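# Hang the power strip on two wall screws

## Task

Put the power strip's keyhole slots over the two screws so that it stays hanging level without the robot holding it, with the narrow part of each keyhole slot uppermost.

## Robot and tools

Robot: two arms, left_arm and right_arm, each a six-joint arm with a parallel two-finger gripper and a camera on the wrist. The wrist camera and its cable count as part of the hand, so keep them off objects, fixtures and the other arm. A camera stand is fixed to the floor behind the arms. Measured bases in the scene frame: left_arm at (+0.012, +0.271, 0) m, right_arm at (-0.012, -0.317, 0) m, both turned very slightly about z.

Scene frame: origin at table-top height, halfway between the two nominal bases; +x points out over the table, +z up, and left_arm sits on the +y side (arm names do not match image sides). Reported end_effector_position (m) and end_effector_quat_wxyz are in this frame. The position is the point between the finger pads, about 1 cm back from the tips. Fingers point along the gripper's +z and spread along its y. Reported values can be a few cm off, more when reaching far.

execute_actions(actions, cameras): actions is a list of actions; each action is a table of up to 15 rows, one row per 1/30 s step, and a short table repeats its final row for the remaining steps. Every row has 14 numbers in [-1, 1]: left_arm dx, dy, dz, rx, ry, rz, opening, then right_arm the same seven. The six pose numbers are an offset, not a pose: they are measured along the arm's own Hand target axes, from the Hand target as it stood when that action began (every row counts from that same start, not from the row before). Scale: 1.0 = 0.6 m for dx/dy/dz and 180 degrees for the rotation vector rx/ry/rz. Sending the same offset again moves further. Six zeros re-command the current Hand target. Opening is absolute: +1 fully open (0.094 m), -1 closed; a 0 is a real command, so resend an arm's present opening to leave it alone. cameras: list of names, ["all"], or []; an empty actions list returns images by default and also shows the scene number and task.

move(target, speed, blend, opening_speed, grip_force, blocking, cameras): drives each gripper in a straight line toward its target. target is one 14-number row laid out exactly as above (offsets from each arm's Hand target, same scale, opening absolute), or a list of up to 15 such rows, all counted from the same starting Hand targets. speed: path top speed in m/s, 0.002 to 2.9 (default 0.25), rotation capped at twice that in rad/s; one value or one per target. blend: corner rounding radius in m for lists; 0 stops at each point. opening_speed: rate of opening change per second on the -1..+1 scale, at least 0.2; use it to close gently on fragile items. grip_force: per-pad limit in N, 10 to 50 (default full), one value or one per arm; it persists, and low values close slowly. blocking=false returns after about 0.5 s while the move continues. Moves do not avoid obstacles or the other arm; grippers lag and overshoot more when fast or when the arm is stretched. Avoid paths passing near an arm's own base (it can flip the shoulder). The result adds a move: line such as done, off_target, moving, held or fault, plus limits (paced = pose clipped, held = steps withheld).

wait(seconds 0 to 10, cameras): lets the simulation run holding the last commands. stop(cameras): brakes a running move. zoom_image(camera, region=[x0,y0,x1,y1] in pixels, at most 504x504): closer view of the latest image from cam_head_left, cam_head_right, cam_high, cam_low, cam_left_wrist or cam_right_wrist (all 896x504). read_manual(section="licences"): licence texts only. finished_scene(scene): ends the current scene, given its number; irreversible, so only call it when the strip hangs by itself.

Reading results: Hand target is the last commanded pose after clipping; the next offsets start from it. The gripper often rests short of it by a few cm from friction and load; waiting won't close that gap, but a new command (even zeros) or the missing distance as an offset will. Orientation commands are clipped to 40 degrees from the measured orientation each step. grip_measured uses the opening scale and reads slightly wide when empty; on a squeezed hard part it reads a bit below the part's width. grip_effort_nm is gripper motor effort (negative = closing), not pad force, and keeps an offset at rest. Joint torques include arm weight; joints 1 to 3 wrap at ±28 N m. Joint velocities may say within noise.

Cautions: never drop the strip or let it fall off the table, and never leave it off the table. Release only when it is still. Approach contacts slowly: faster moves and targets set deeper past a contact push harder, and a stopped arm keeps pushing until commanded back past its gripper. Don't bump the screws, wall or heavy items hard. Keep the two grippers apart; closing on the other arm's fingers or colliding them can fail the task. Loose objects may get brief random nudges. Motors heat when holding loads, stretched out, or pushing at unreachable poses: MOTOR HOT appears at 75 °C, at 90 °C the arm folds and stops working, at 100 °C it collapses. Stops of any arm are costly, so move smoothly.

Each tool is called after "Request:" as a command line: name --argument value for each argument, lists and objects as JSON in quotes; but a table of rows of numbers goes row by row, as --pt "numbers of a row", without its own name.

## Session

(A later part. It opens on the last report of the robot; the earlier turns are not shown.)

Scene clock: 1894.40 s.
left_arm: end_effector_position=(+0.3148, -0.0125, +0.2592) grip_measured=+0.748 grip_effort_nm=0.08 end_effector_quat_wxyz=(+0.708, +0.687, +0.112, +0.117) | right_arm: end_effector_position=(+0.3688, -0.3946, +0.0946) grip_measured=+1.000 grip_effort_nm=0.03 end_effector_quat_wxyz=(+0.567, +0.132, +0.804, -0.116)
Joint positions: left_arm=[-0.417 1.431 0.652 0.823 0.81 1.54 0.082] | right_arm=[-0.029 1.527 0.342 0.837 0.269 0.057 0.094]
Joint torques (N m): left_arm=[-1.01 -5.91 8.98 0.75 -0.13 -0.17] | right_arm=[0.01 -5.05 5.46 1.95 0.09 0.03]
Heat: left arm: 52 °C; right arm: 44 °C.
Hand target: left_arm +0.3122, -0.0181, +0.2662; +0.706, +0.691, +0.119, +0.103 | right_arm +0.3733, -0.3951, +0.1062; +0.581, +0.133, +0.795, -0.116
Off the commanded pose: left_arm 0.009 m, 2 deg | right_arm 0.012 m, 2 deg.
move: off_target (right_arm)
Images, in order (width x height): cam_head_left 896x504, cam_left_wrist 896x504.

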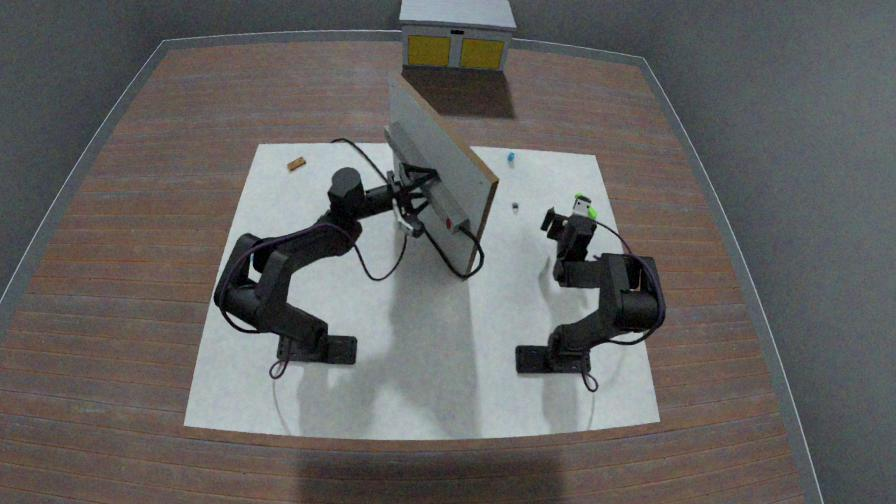

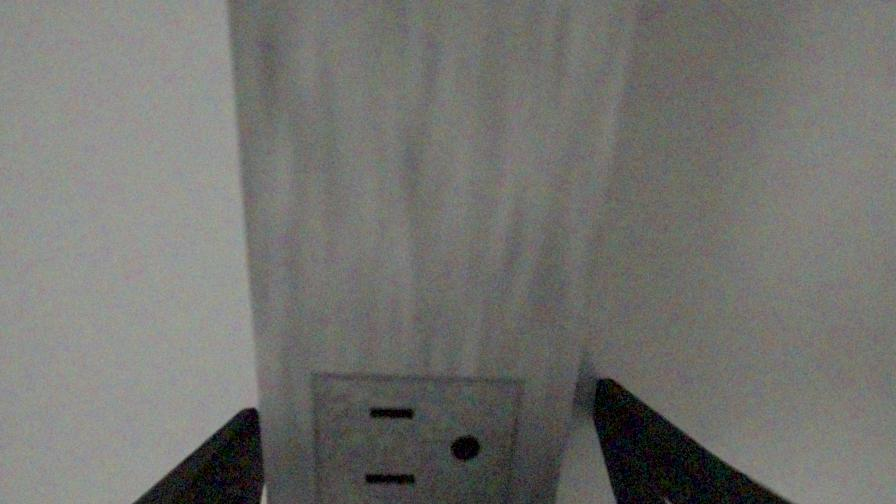

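Request:
move --target '[0,0,-0.12,0,0.05,0,1,0,0,0,0,0,0,1]' --cameras '["all"]' --speed 0.06 --opening_speed 0.5

Scene clock: 1915.03 s.
left_arm: end_effector_position=(+0.2929, +0.0480, +0.2726) grip_measured=+0.998 grip_effort_nm=0.06 end_effector_quat_wxyz=(+0.701, +0.674, +0.157, +0.172) | right_arm: end_effector_position=(+0.3688, -0.3946, +0.0946) grip_measured=+1.000 grip_effort_nm=0.02 end_effector_quat_wxyz=(+0.567, +0.132, +0.804, -0.116)
Joint positions: left_arm=[-0.29 1.122 0.492 0.691 0.794 1.539 0.094] | right_arm=[-0.029 1.527 0.342 0.837 0.269 0.057 0.094]
Joint torques (N m): left_arm=[0.58 -4.22 6.16 0.81 -0.03 -0.16] | right_arm=[-0.2 -4.98 5.42 1.96 0.07 0.04]
Heat: left arm: 52 °C; right arm: 44 °C.
Hand target: left_arm +0.2898, +0.0503, +0.2649; +0.694, +0.680, +0.174, +0.157 | right_arm +0.3733, -0.3951, +0.1062; +0.581, +0.133, +0.795, -0.116
Off the commanded pose: left_arm 0.009 m, 3 deg | right_arm 0.012 m, 2 deg.
move: off_target (left_arm, right_arm)

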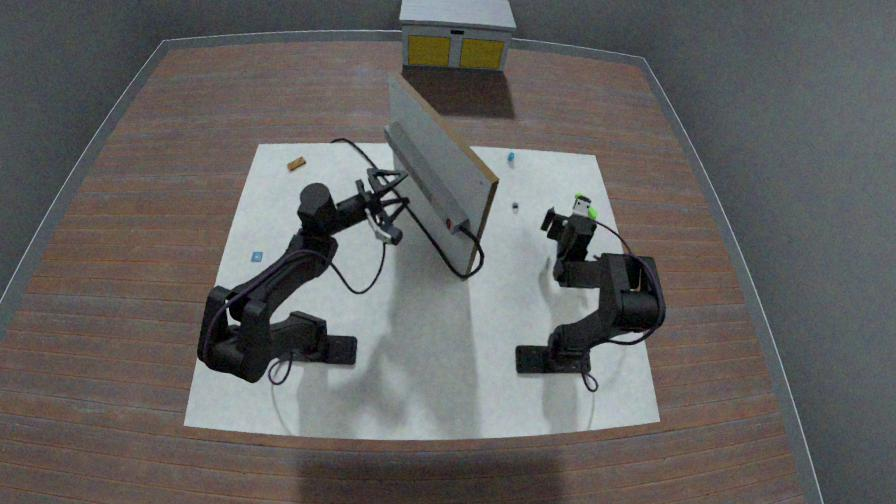

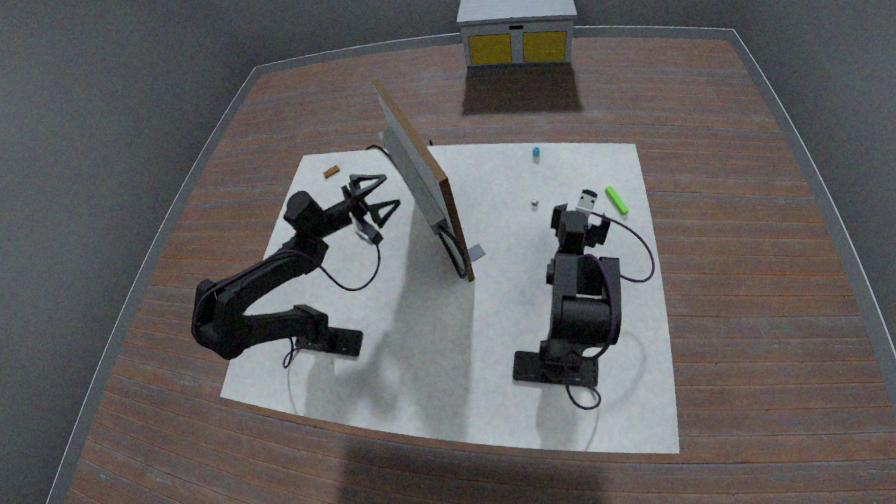

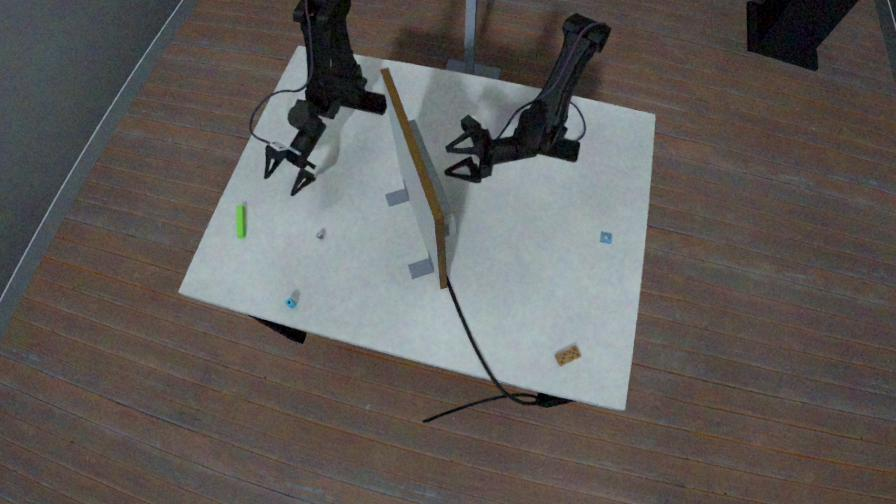

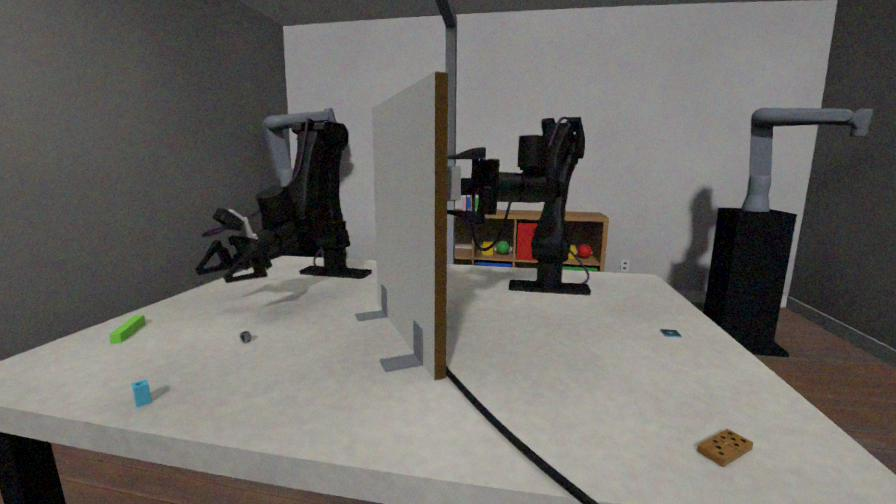

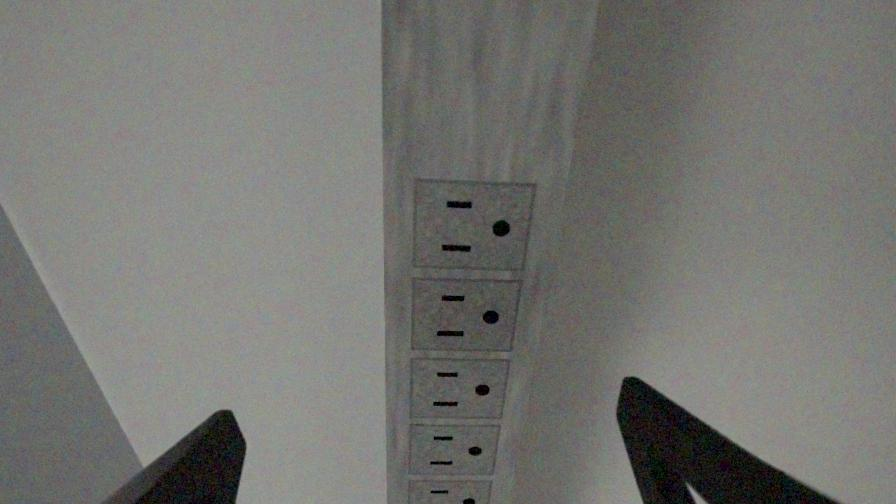

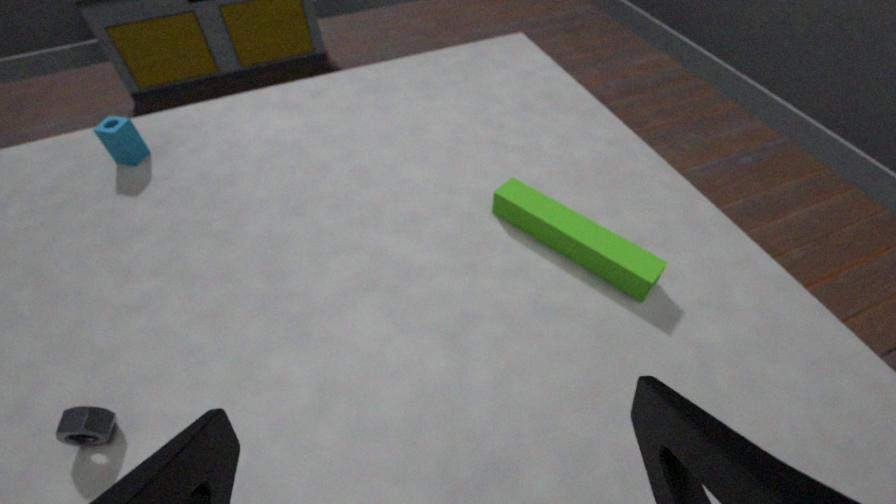

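Request:
move --pt "0.149 0.065 -0.147 0 0.2 0 1 0 0 0 0 0 0 1" --pt "0.443 -0.094 -0.094 0.1396 -0.643 0.638 1 0 0 0 0 0 0 1" --cameras '["cam_left_wrist","cam_high","cam_head_left"]' --speed 0.3

Scene clock: 1939.30 s.
left_arm: end_effector_position=(+0.5003, +0.2199, +0.2030) grip_measured=+0.999 grip_effort_nm=0.05 end_effector_quat_wxyz=(+0.133, -0.413, +0.898, -0.075) | right_arm: end_effector_position=(+0.3688, -0.3946, +0.0946) grip_measured=+1.000 grip_effort_nm=0.02 end_effector_quat_wxyz=(+0.567, +0.132, +0.804, -0.116)
Joint positions: left_arm=[-0.092 2.314 2.611 -1.56 -0.008 -0.97 0.094] | right_arm=[-0.029 1.527 0.342 0.837 0.269 0.057 0.094]
Joint torques (N m): left_arm=[0.47 -8.76 8.28 0.28 0.02 -0.13] | right_arm=[-0.03 -5.08 5.44 1.95 0.07 0]
Heat: left arm: 52 °C; right arm: 44 °C.
Hand target: left_arm +0.4996, +0.2201, +0.2003; -0.001, -0.423, +0.906, +0.000 | right_arm +0.3733, -0.3951, +0.1062; +0.581, +0.133, +0.795, -0.116
Off the commanded pose: left_arm 0.003 m, 18 deg | right_arm 0.012 m, 2 deg.
joint sent to its limit (left arm) — joint 4 (wrist pitch), lower limit. The joint targets are off in position and orientation.
move: off_target (left_arm, right_arm)
Images, in order (width x height): cam_head_left 896x504, cam_high 896x504, cam_left_wrist 896x504.

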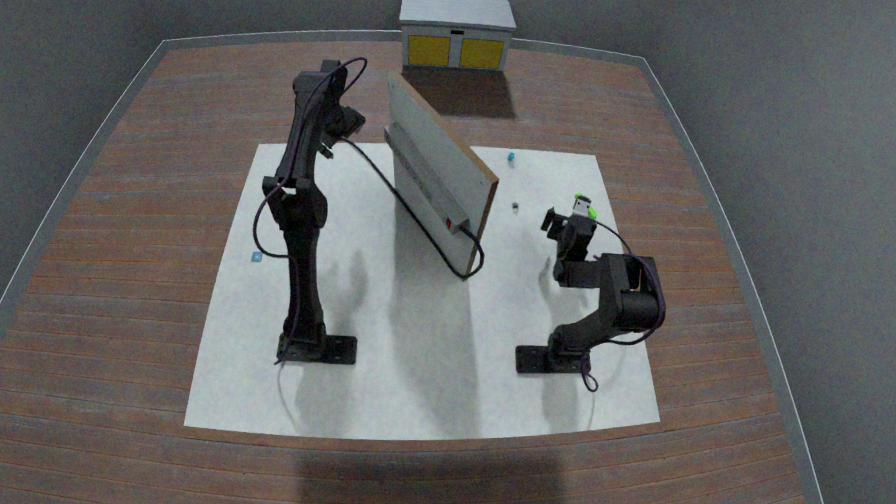

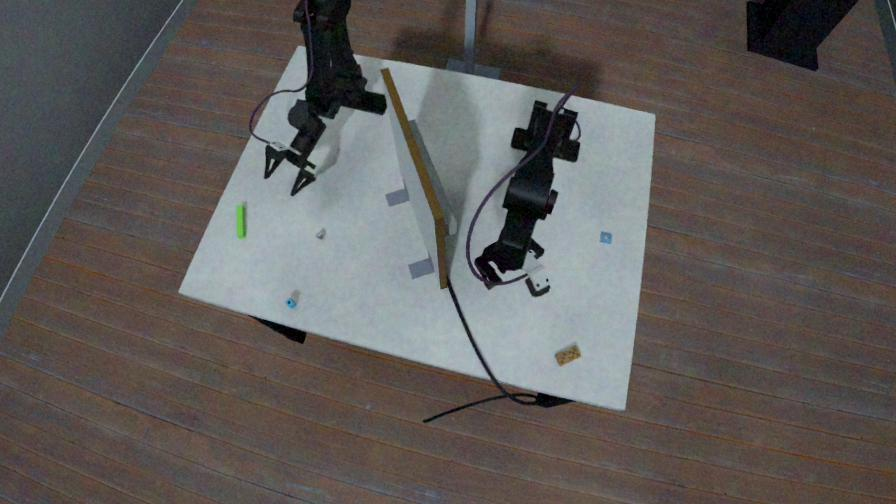

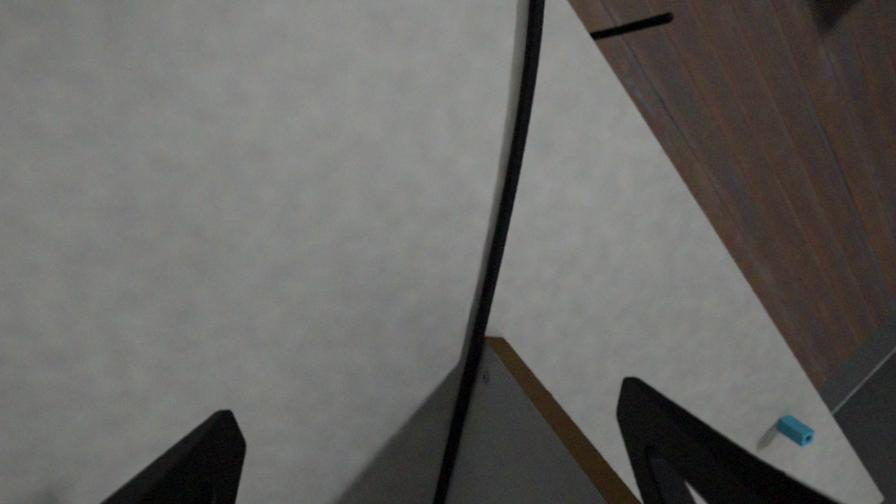

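Request:
move --target '[-0.019,-0.1785,0.184,0.131,-0.316,0.2266,1,0,0,0,0,0,0,1]' --cameras '["cam_left_wrist","cam_low"]' --speed 0.2

Scene clock: 1964.30 s.
left_arm: end_effector_position=(+0.5882, +0.1675, +0.0979) grip_measured=+0.999 grip_effort_nm=0.05 end_effector_quat_wxyz=(+0.495, -0.048, +0.868, +0.019) | right_arm: end_effector_position=(+0.3688, -0.3946, +0.0946) grip_measured=+1.000 grip_effort_nm=0.02 end_effector_quat_wxyz=(+0.567, +0.132, +0.804, -0.116)
Joint positions: left_arm=[-0.257 2.11 1.385 0.159 -0.315 -0.212 0.094] | right_arm=[-0.029 1.527 0.342 0.837 0.269 0.057 0.094]
Joint torques (N m): left_arm=[-0.75 -8.38 5.86 1.95 -0.26 0.2] | right_arm=[-0.08 -5.18 5.39 1.97 0.1 0.02]
Heat: left arm: 51 °C; right arm: 44 °C.
Hand target: left_arm +0.5889, +0.1600, +0.0899; +0.500, -0.038, +0.865, +0.022 | right_arm +0.3733, -0.3951, +0.1062; +0.581, +0.133, +0.795, -0.116
Off the commanded pose: left_arm 0.011 m, 1 deg | right_arm 0.012 m, 2 deg.
move: off_target (left_arm, right_arm)
Images, in order (width x height): cam_low 896x504, cam_left_wrist 896x504.

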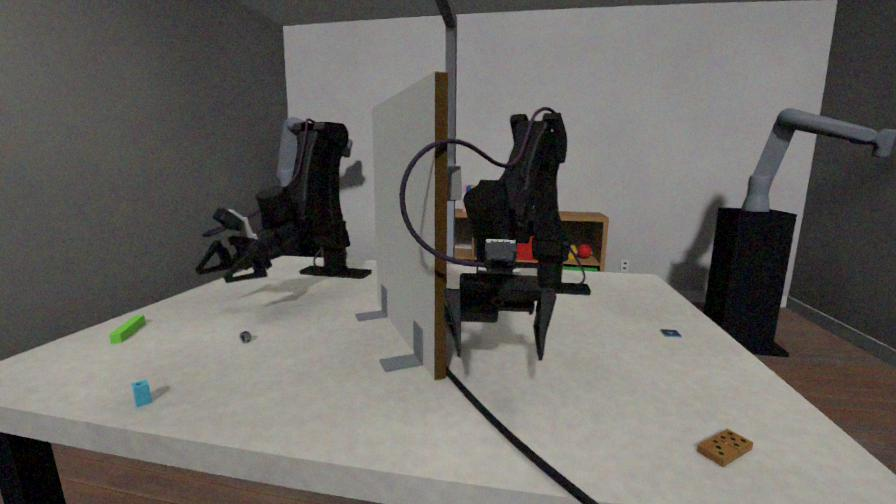

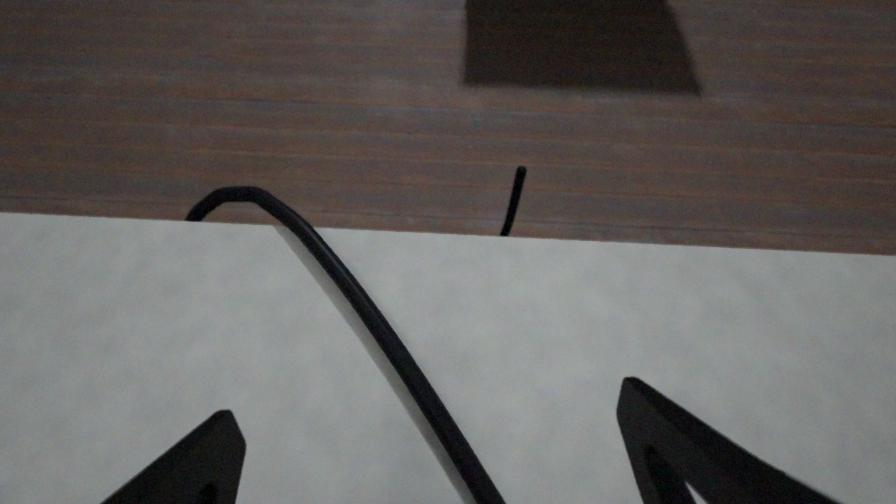

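Request:
execute_actions --actions '[]'

Scene clock: 1986.90 s.
left_arm: end_effector_position=(+0.5882, +0.1675, +0.0979) grip_measured=+0.999 grip_effort_nm=0.05 end_effector_quat_wxyz=(+0.495, -0.048, +0.868, +0.019) | right_arm: end_effector_position=(+0.3688, -0.3946, +0.0946) grip_measured=+1.000 grip_effort_nm=0.02 end_effector_quat_wxyz=(+0.567, +0.132, +0.804, -0.116)
Joint positions: left_arm=[-0.257 2.11 1.385 0.159 -0.315 -0.212 0.094] | right_arm=[-0.029 1.527 0.342 0.837 0.269 0.057 0.094]
Joint velocities: within noise
Joint torques (N m): left_arm=[-0.81 -8.43 5.87 1.94 -0.23 0.19] | right_arm=[-0.05 -5.14 5.39 1.96 0.06 0]
Heat: left arm: 50 °C; right arm: 44 °C.
Hand target: left_arm +0.5889, +0.1600, +0.0898; +0.500, -0.038, +0.865, +0.022 | right_arm +0.3733, -0.3951, +0.1062; +0.581, +0.133, +0.795, -0.116
Tool commands: left_gripper/opening=+1.0 right_gripper/opening=+1.0
Off the commanded pose: left_arm 0.011 m, 1 deg | right_arm 0.012 m, 2 deg.

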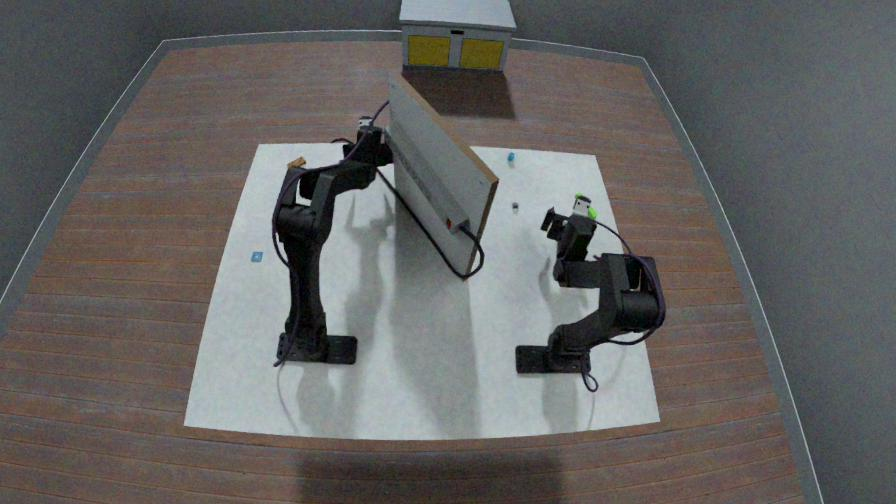

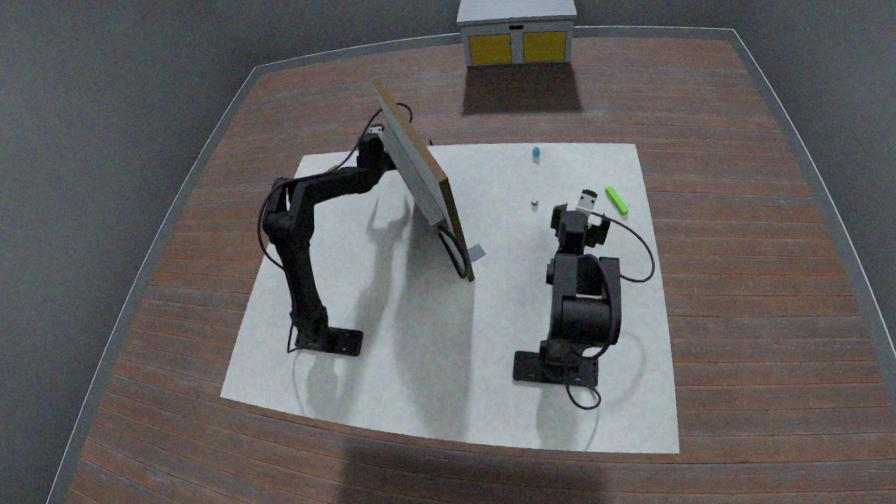

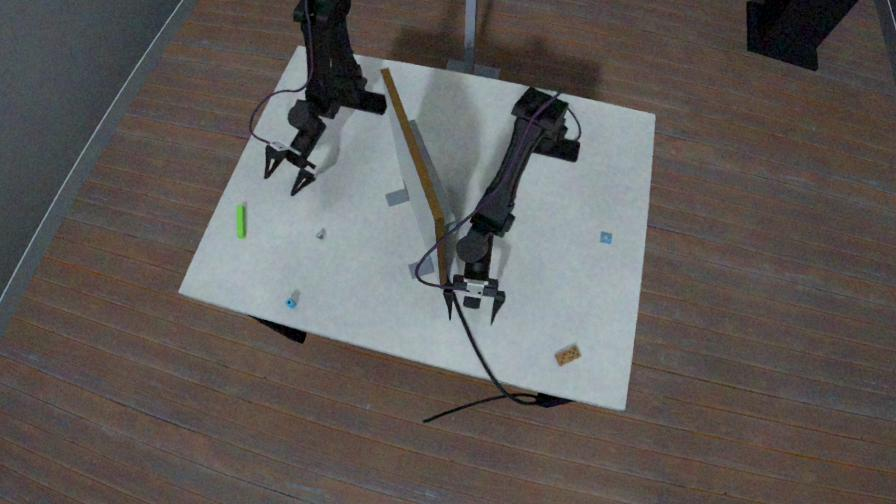

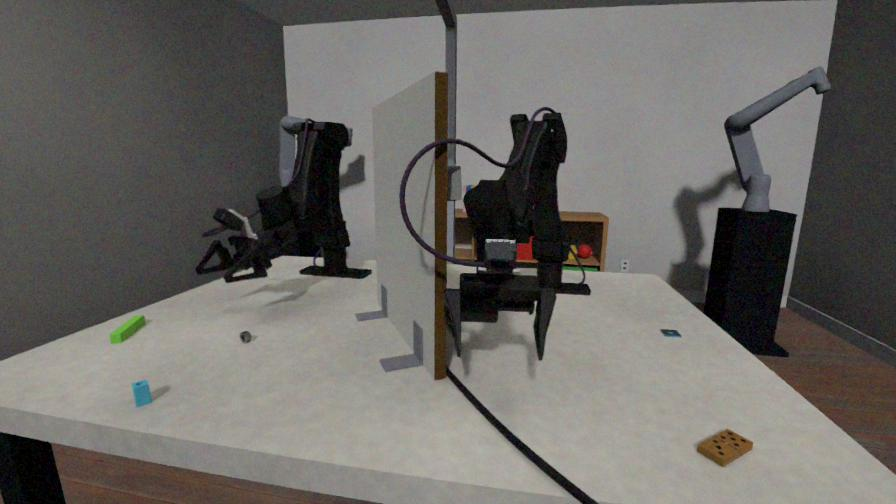

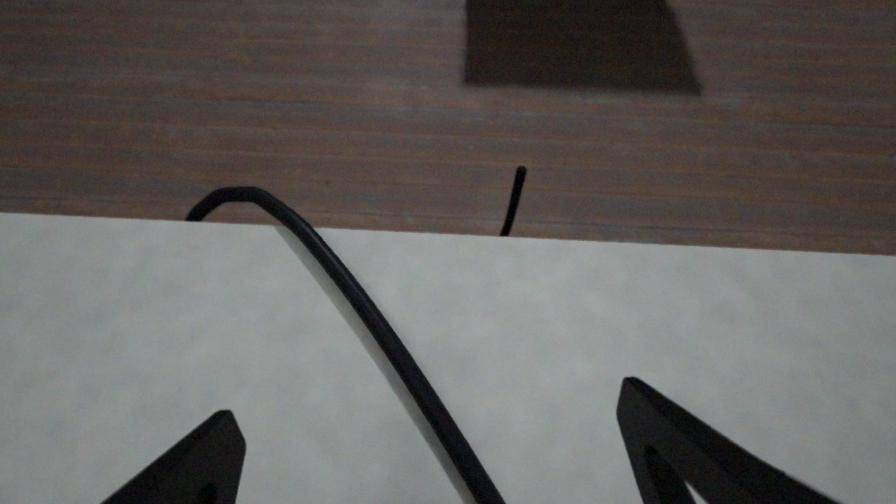

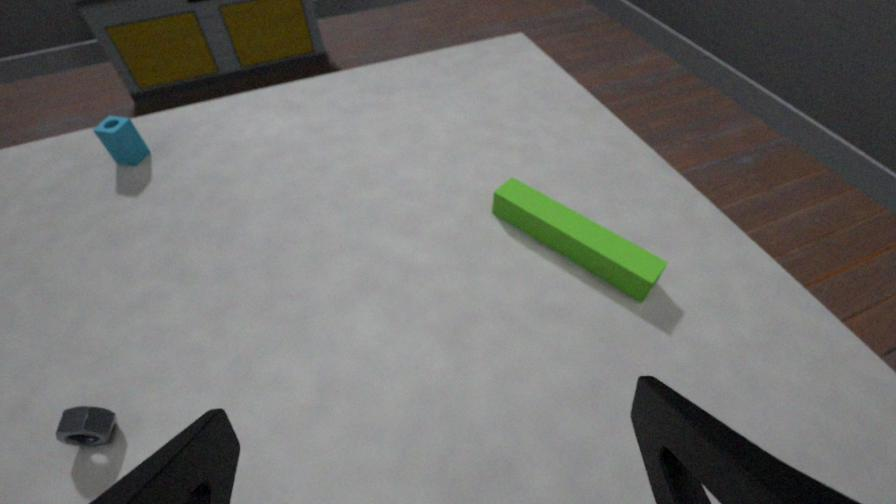

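Request:
move --target '[0.122,-0.0166,0.0686,0,0,0,1,0,0,0,0,0,0,1]' --speed 0.12 --cameras '["cam_left_wrist","cam_low"]'

Scene clock: 2002.90 s.
left_arm: end_effector_position=(+0.5906, +0.1582, +0.0164) grip_measured=+0.999 grip_effort_nm=0.05 end_effector_quat_wxyz=(+0.497, -0.044, +0.866, +0.022) | right_arm: end_effector_position=(+0.3688, -0.3946, +0.0946) grip_measured=+1.000 grip_effort_nm=0.02 end_effector_quat_wxyz=(+0.567, +0.132, +0.804, -0.116)
Joint positions: left_arm=[-0.277 2.303 1.325 0.414 -0.335 -0.212 0.094] | right_arm=[-0.029 1.527 0.342 0.837 0.269 0.057 0.094]
Joint torques (N m): left_arm=[-0.95 -8.55 5.34 1.88 -0.22 0.03] | right_arm=[-0.12 -5.09 5.39 1.96 0.08 -0.02]
Heat: left arm: 50 °C; right arm: 44 °C.
Hand target: left_arm +0.5889, +0.1500, +0.0059; +0.500, -0.038, +0.865, +0.022 | right_arm +0.3733, -0.3951, +0.1062; +0.581, +0.133, +0.795, -0.116
Off the commanded pose: left_arm 0.014 m, 1 deg | right_arm 0.012 m, 2 deg.
move: off_target (left_arm, right_arm)
Images, in order (width x height): cam_low 896x504, cam_left_wrist 896x504.

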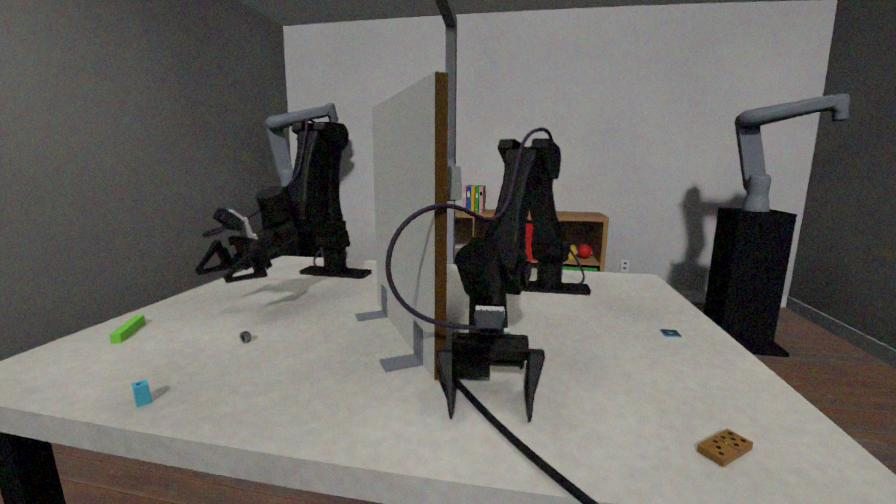

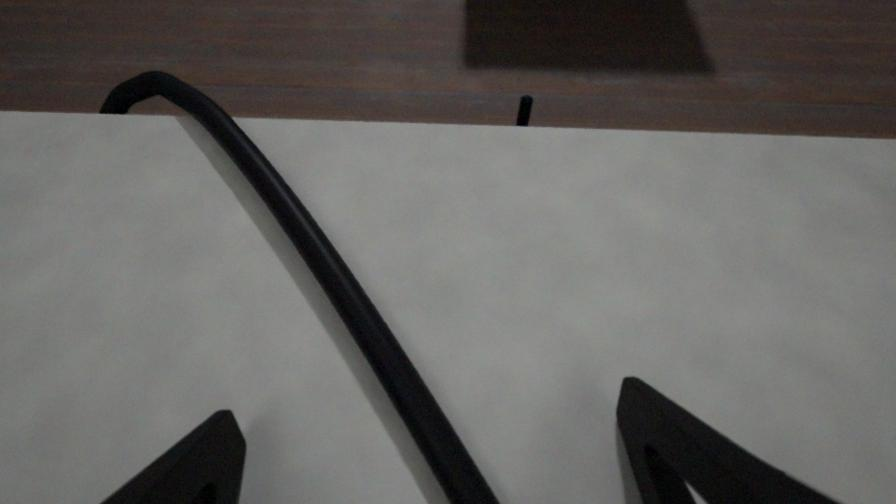

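Request:
move --pt "0.010 0 0.006 0 0 0 1 0 0 0 0 0 0 1" --pt "0.010 0 0.006 0 0 0 -1 0 0 0 0 0 0 1" --speed 0.1 --opening_speed 0.8 --cameras '["cam_left_wrist"]'

Scene clock: 2011.67 s.
left_arm: end_effector_position=(+0.5973, +0.1562, +0.0237) grip_measured=-0.985 grip_effort_nm=-0.81 end_effector_quat_wxyz=(+0.521, -0.051, +0.852, +0.017) | right_arm: end_effector_position=(+0.3688, -0.3946, +0.0946) grip_measured=+1.000 grip_effort_nm=0.02 end_effector_quat_wxyz=(+0.567, +0.132, +0.804, -0.116)
Joint positions: left_arm=[-0.28 2.317 1.325 0.486 -0.346 -0.212 0.001] | right_arm=[-0.029 1.527 0.342 0.837 0.269 0.057 0.094]
Joint torques (N m): left_arm=[-0.62 -8.4 5.11 1.41 -0.1 0.03] | right_arm=[-0.09 -5.2 5.3 1.98 0.09 -0.01]
Heat: left arm: 50 °C; right arm: 44 °C.
Hand target: left_arm +0.5890, +0.1500, -0.0011; +0.500, -0.038, +0.865, +0.022 | right_arm +0.3733, -0.3951, +0.1062; +0.581, +0.133, +0.795, -0.116
Off the commanded pose: left_arm 0.027 m, 3 deg | right_arm 0.012 m, 2 deg.
move: off_target (left_arm, right_arm); target 2's new opening was sent with left_arm's hand 0.019 m and 1 deg from that target
Images, in order (width x height): cam_left_wrist 896x504.

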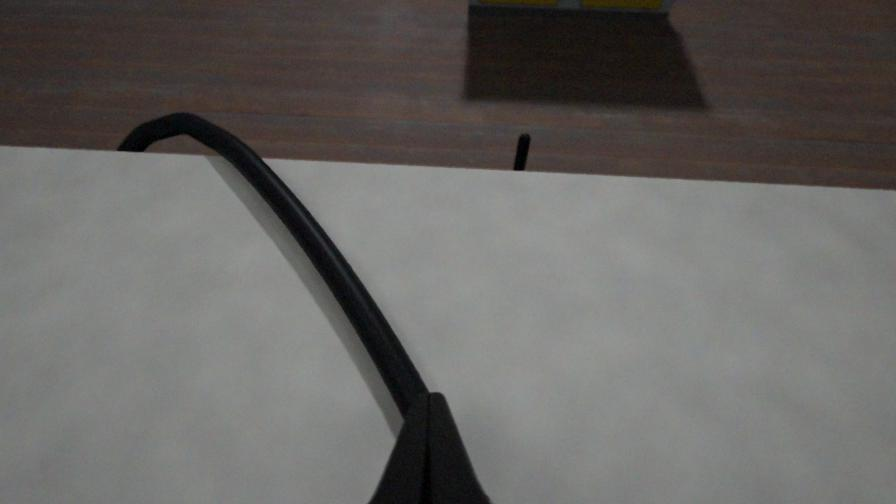

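Request:
move --pt "0 0 0 0 0 0 -0.3 0 0 0 0 0 0 1" --pt "-0.09 0 -0.055 0 0 0 1 0 0 0 0 0 0 1" --pt "-0.09 0 -0.055 0 0.21 0 1 0 0 0 0 0 0 1" --speed 0.15 --cameras '["cam_left_wrist"]'

Request:
move --target '[0,0,0,0,0,-0.15,1,0,0,0,0,0,0,1]' --speed 0.2 --cameras '["cam_left_wrist"]'

Scene clock: 2030.33 s.
left_arm: end_effector_position=(+0.5895, +0.1511, +0.0695) grip_measured=+0.998 grip_effort_nm=0.06 end_effector_quat_wxyz=(+0.207, -0.040, +0.977, +0.010) | right_arm: end_effector_position=(+0.3688, -0.3946, +0.0946) grip_measured=+1.000 grip_effort_nm=0.02 end_effector_quat_wxyz=(+0.567, +0.132, +0.804, -0.116)
Joint positions: left_arm=[-0.23 2.587 2.512 -1.099 -0.134 -0.303 0.094] | right_arm=[-0.029 1.527 0.342 0.837 0.269 0.057 0.094]
Joint torques (N m): left_arm=[0.4 -10.37 9.62 0.42 0.05 -0.1] | right_arm=[-0.05 -5.05 5.56 1.99 0.07 -0.01]
Heat: left arm: 50 °C; right arm: 44 °C.
Hand target: left_arm +0.5874, +0.1499, +0.0622; +0.193, -0.043, +0.980, +0.008 | right_arm +0.3733, -0.3951, +0.1062; +0.581, +0.133, +0.795, -0.116
Off the commanded pose: left_arm 0.008 m, 2 deg | right_arm 0.012 m, 2 deg.
move: off_target (right_arm); target 2's new opening was sent with left_arm's hand 0.028 m and 2 deg from that target
Images, in order (width x height): cam_left_wrist 896x504.

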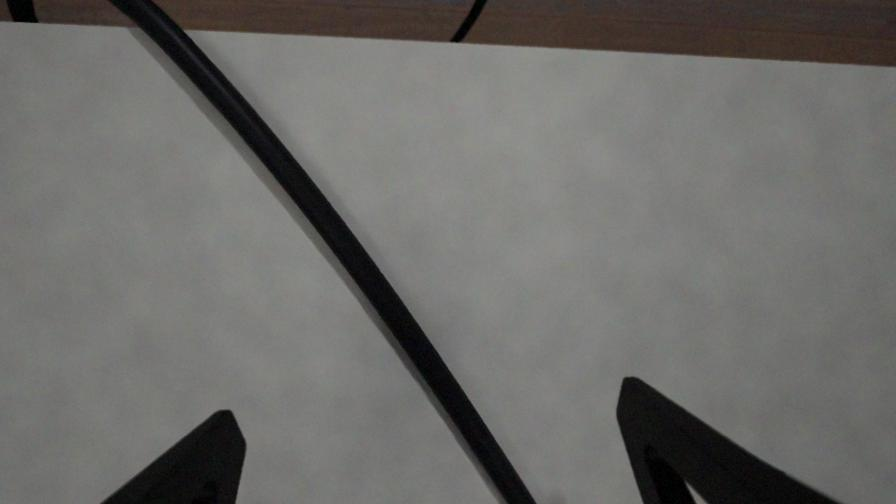

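Scene clock: 2032.40 s.
left_arm: end_effector_position=(+0.5893, +0.1506, +0.0694) grip_measured=+0.998 grip_effort_nm=0.06 end_effector_quat_wxyz=(+0.203, -0.267, +0.941, -0.040) | right_arm: end_effector_position=(+0.3688, -0.3946, +0.0946) grip_measured=+1.000 grip_effort_nm=0.02 end_effector_quat_wxyz=(+0.567, +0.132, +0.804, -0.116)
Joint positions: left_arm=[-0.23 2.587 2.512 -1.099 -0.131 -0.774 0.094] | right_arm=[-0.029 1.527 0.342 0.837 0.269 0.057 0.094]
Joint torques (N m): left_arm=[0.39 -10.33 9.65 0.39 -0.01 -0.13] | right_arm=[-0.08 -5.15 5.45 1.96 0.1 0.03]
Heat: left arm: 50 °C; right arm: 44 °C.
Hand target: left_arm +0.5874, +0.1499, +0.0622; +0.189, -0.271, +0.943, -0.037 | right_arm +0.3733, -0.3951, +0.1062; +0.581, +0.133, +0.795, -0.116
Off the commanded pose: left_arm 0.008 m, 2 deg | right_arm 0.012 m, 2 deg.
move: off_target (right_arm)
Images, in order (width x height): cam_left_wrist 896x504.

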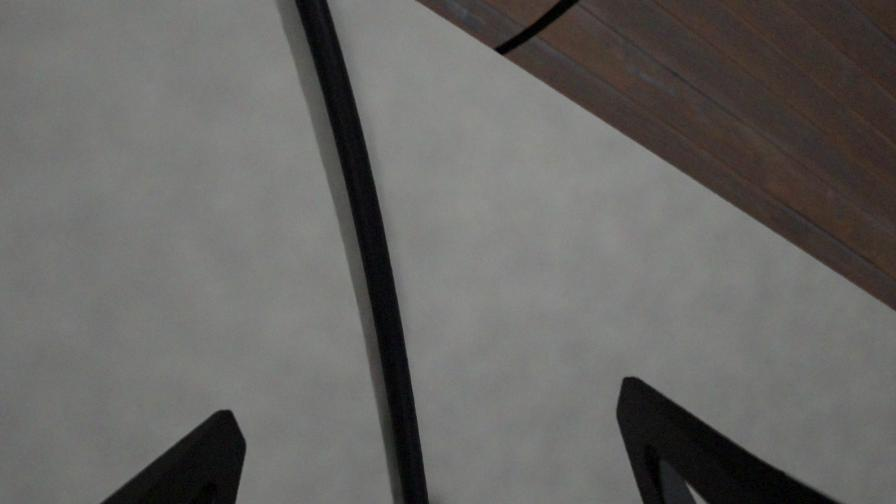

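Request:
move --pt "0.032 0.0163 0.0878 0 0 0 1 0 0 0 0 0 0 1" --pt "0.032 0.0163 0.0878 0 0 0 -1 0 0 0 0 0 0 1" --speed 0.12 --opening_speed 0.9 --cameras '["cam_left_wrist"]'

Scene clock: 2041.47 s.
left_arm: end_effector_position=(+0.5892, +0.1548, +0.0167) grip_measured=-0.816 grip_effort_nm=-1.05 end_effector_quat_wxyz=(+0.198, -0.270, +0.942, -0.030) | right_arm: end_effector_position=(+0.3688, -0.3946, +0.0946) grip_measured=+1.000 grip_effort_nm=0.02 end_effector_quat_wxyz=(+0.567, +0.132, +0.804, -0.116)
Joint positions: left_arm=[-0.227 2.587 2.308 -0.913 -0.144 -0.776 0.009] | right_arm=[-0.029 1.527 0.342 0.837 0.269 0.057 0.094]
Joint torques (N m): left_arm=[0.14 -11.54 5.35 0.9 0.14 -0.11] | right_arm=[-0.02 -5.08 5.44 1.96 0.09 0.02]
Heat: left arm: 50 °C; right arm: 44 °C.
Hand target: left_arm +0.5873, +0.1499, +0.0052; +0.189, -0.271, +0.943, -0.037 | right_arm +0.3733, -0.3951, +0.1062; +0.581, +0.133, +0.795, -0.116
Off the commanded pose: left_arm 0.013 m, 1 deg | right_arm 0.012 m, 2 deg.
move: off_target (left_arm, right_arm); target 2's new opening was sent with left_arm's hand 0.017 m and 2 deg from that target
Images, in order (width x height): cam_left_wrist 896x504.

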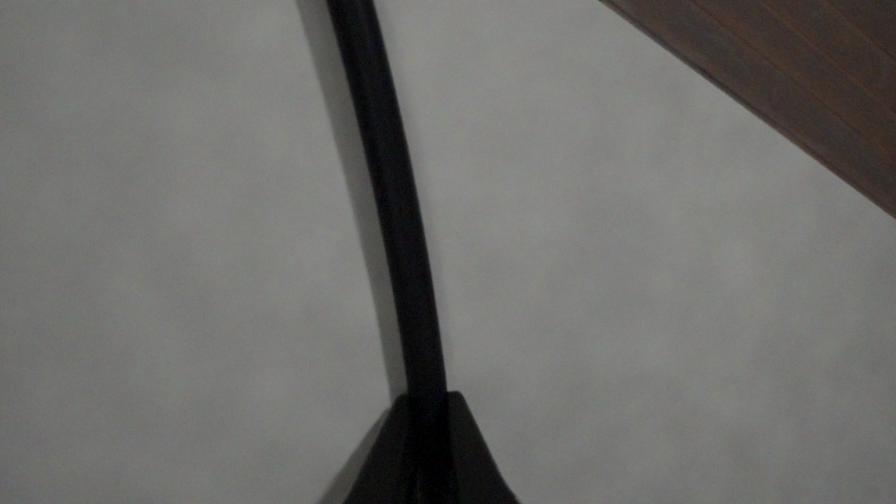

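Request:
move --target '[0.205,0.231,-0.154,0,0,0,-1,0,0,0,0,0,0,1]' --speed 0.1 --cameras '["all"]'

Scene clock: 2051.13 s.
left_arm: end_effector_position=(+0.3935, +0.2045, +0.0187) grip_measured=-0.816 grip_effort_nm=-1.05 end_effector_quat_wxyz=(+0.190, -0.274, +0.942, -0.027) | right_arm: end_effector_position=(+0.3688, -0.3946, +0.0946) grip_measured=+1.000 grip_effort_nm=0.02 end_effector_quat_wxyz=(+0.567, +0.132, +0.804, -0.116)
Joint positions: left_arm=[-0.224 1.797 1.041 -0.454 -0.142 -0.781 0.009] | right_arm=[-0.029 1.527 0.342 0.837 0.269 0.057 0.094]
Joint torques (N m): left_arm=[-0.16 -9.51 4.82 0.54 0.12 -0.04] | right_arm=[-0.08 -4.92 5.45 1.96 0.09 -0.03]
Heat: left arm: 50 °C; right arm: 44 °C.
Hand target: left_arm +0.3875, +0.2003, +0.0255; +0.189, -0.271, +0.943, -0.037 | right_arm +0.3733, -0.3951, +0.1062; +0.581, +0.133, +0.795, -0.116
Off the commanded pose: left_arm 0.010 m, 1 deg | right_arm 0.012 m, 2 deg.
move: off_target (right_arm)

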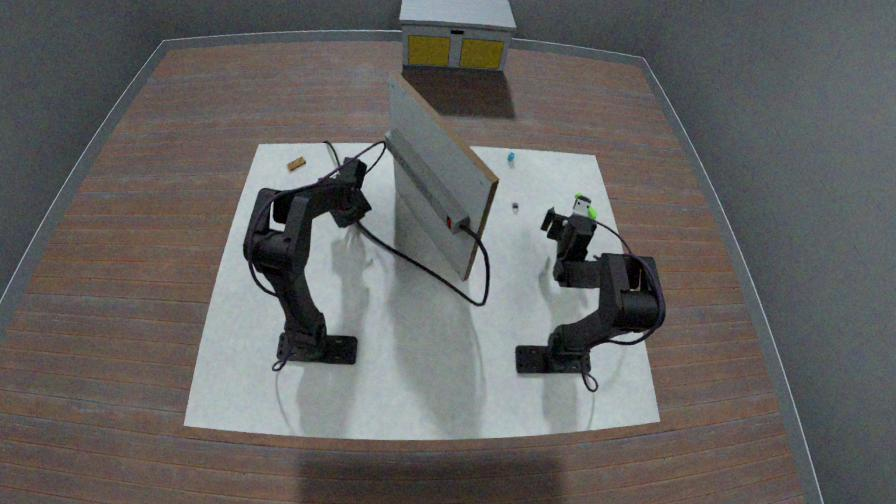

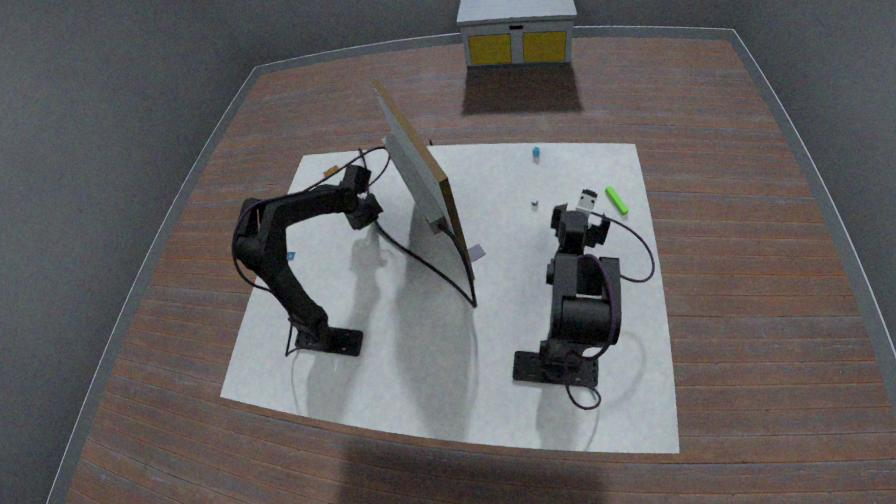

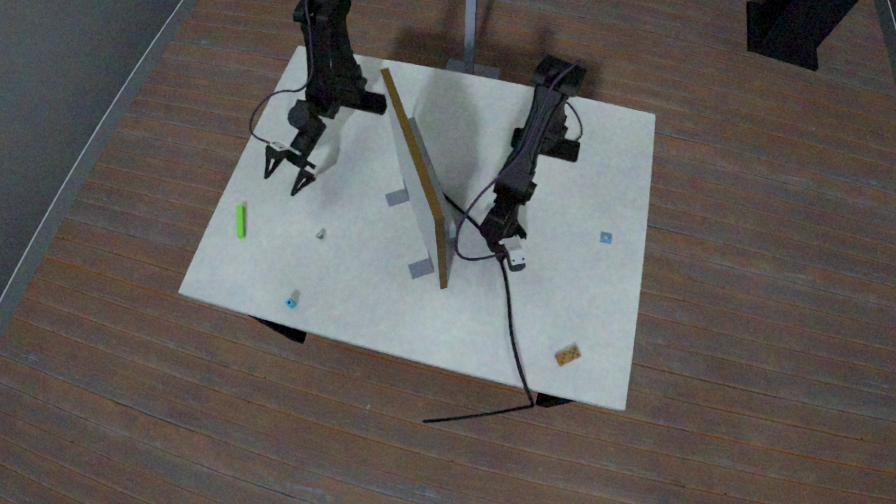

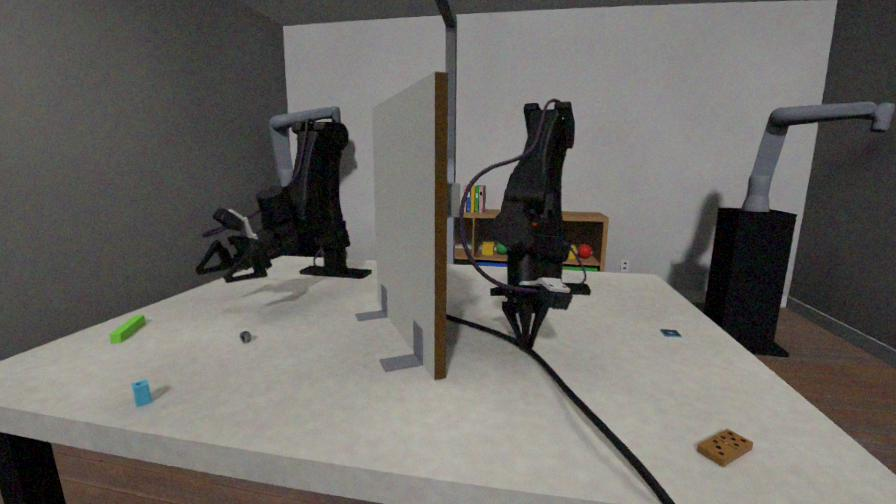

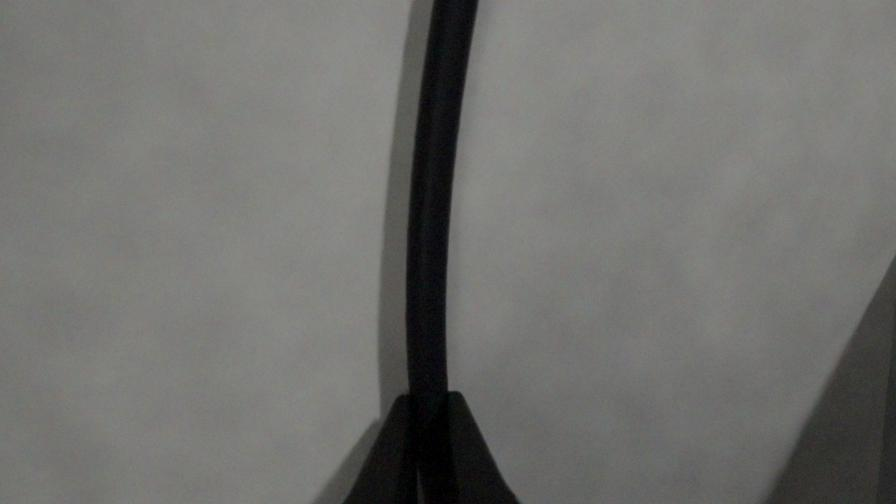

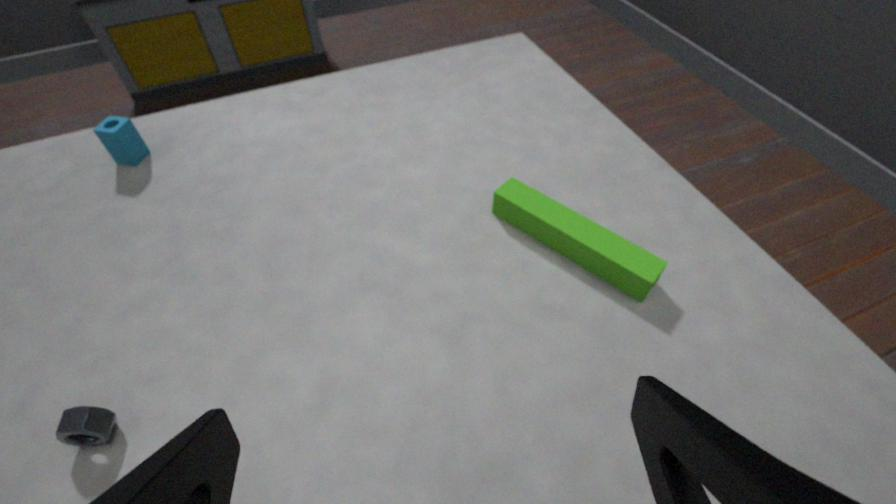

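Request:
zoom_image --camera "cam_head_left" --region '[370, 110, 500, 310]'

Scaled by 2.520.

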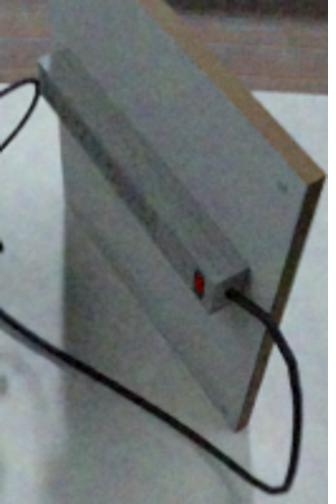

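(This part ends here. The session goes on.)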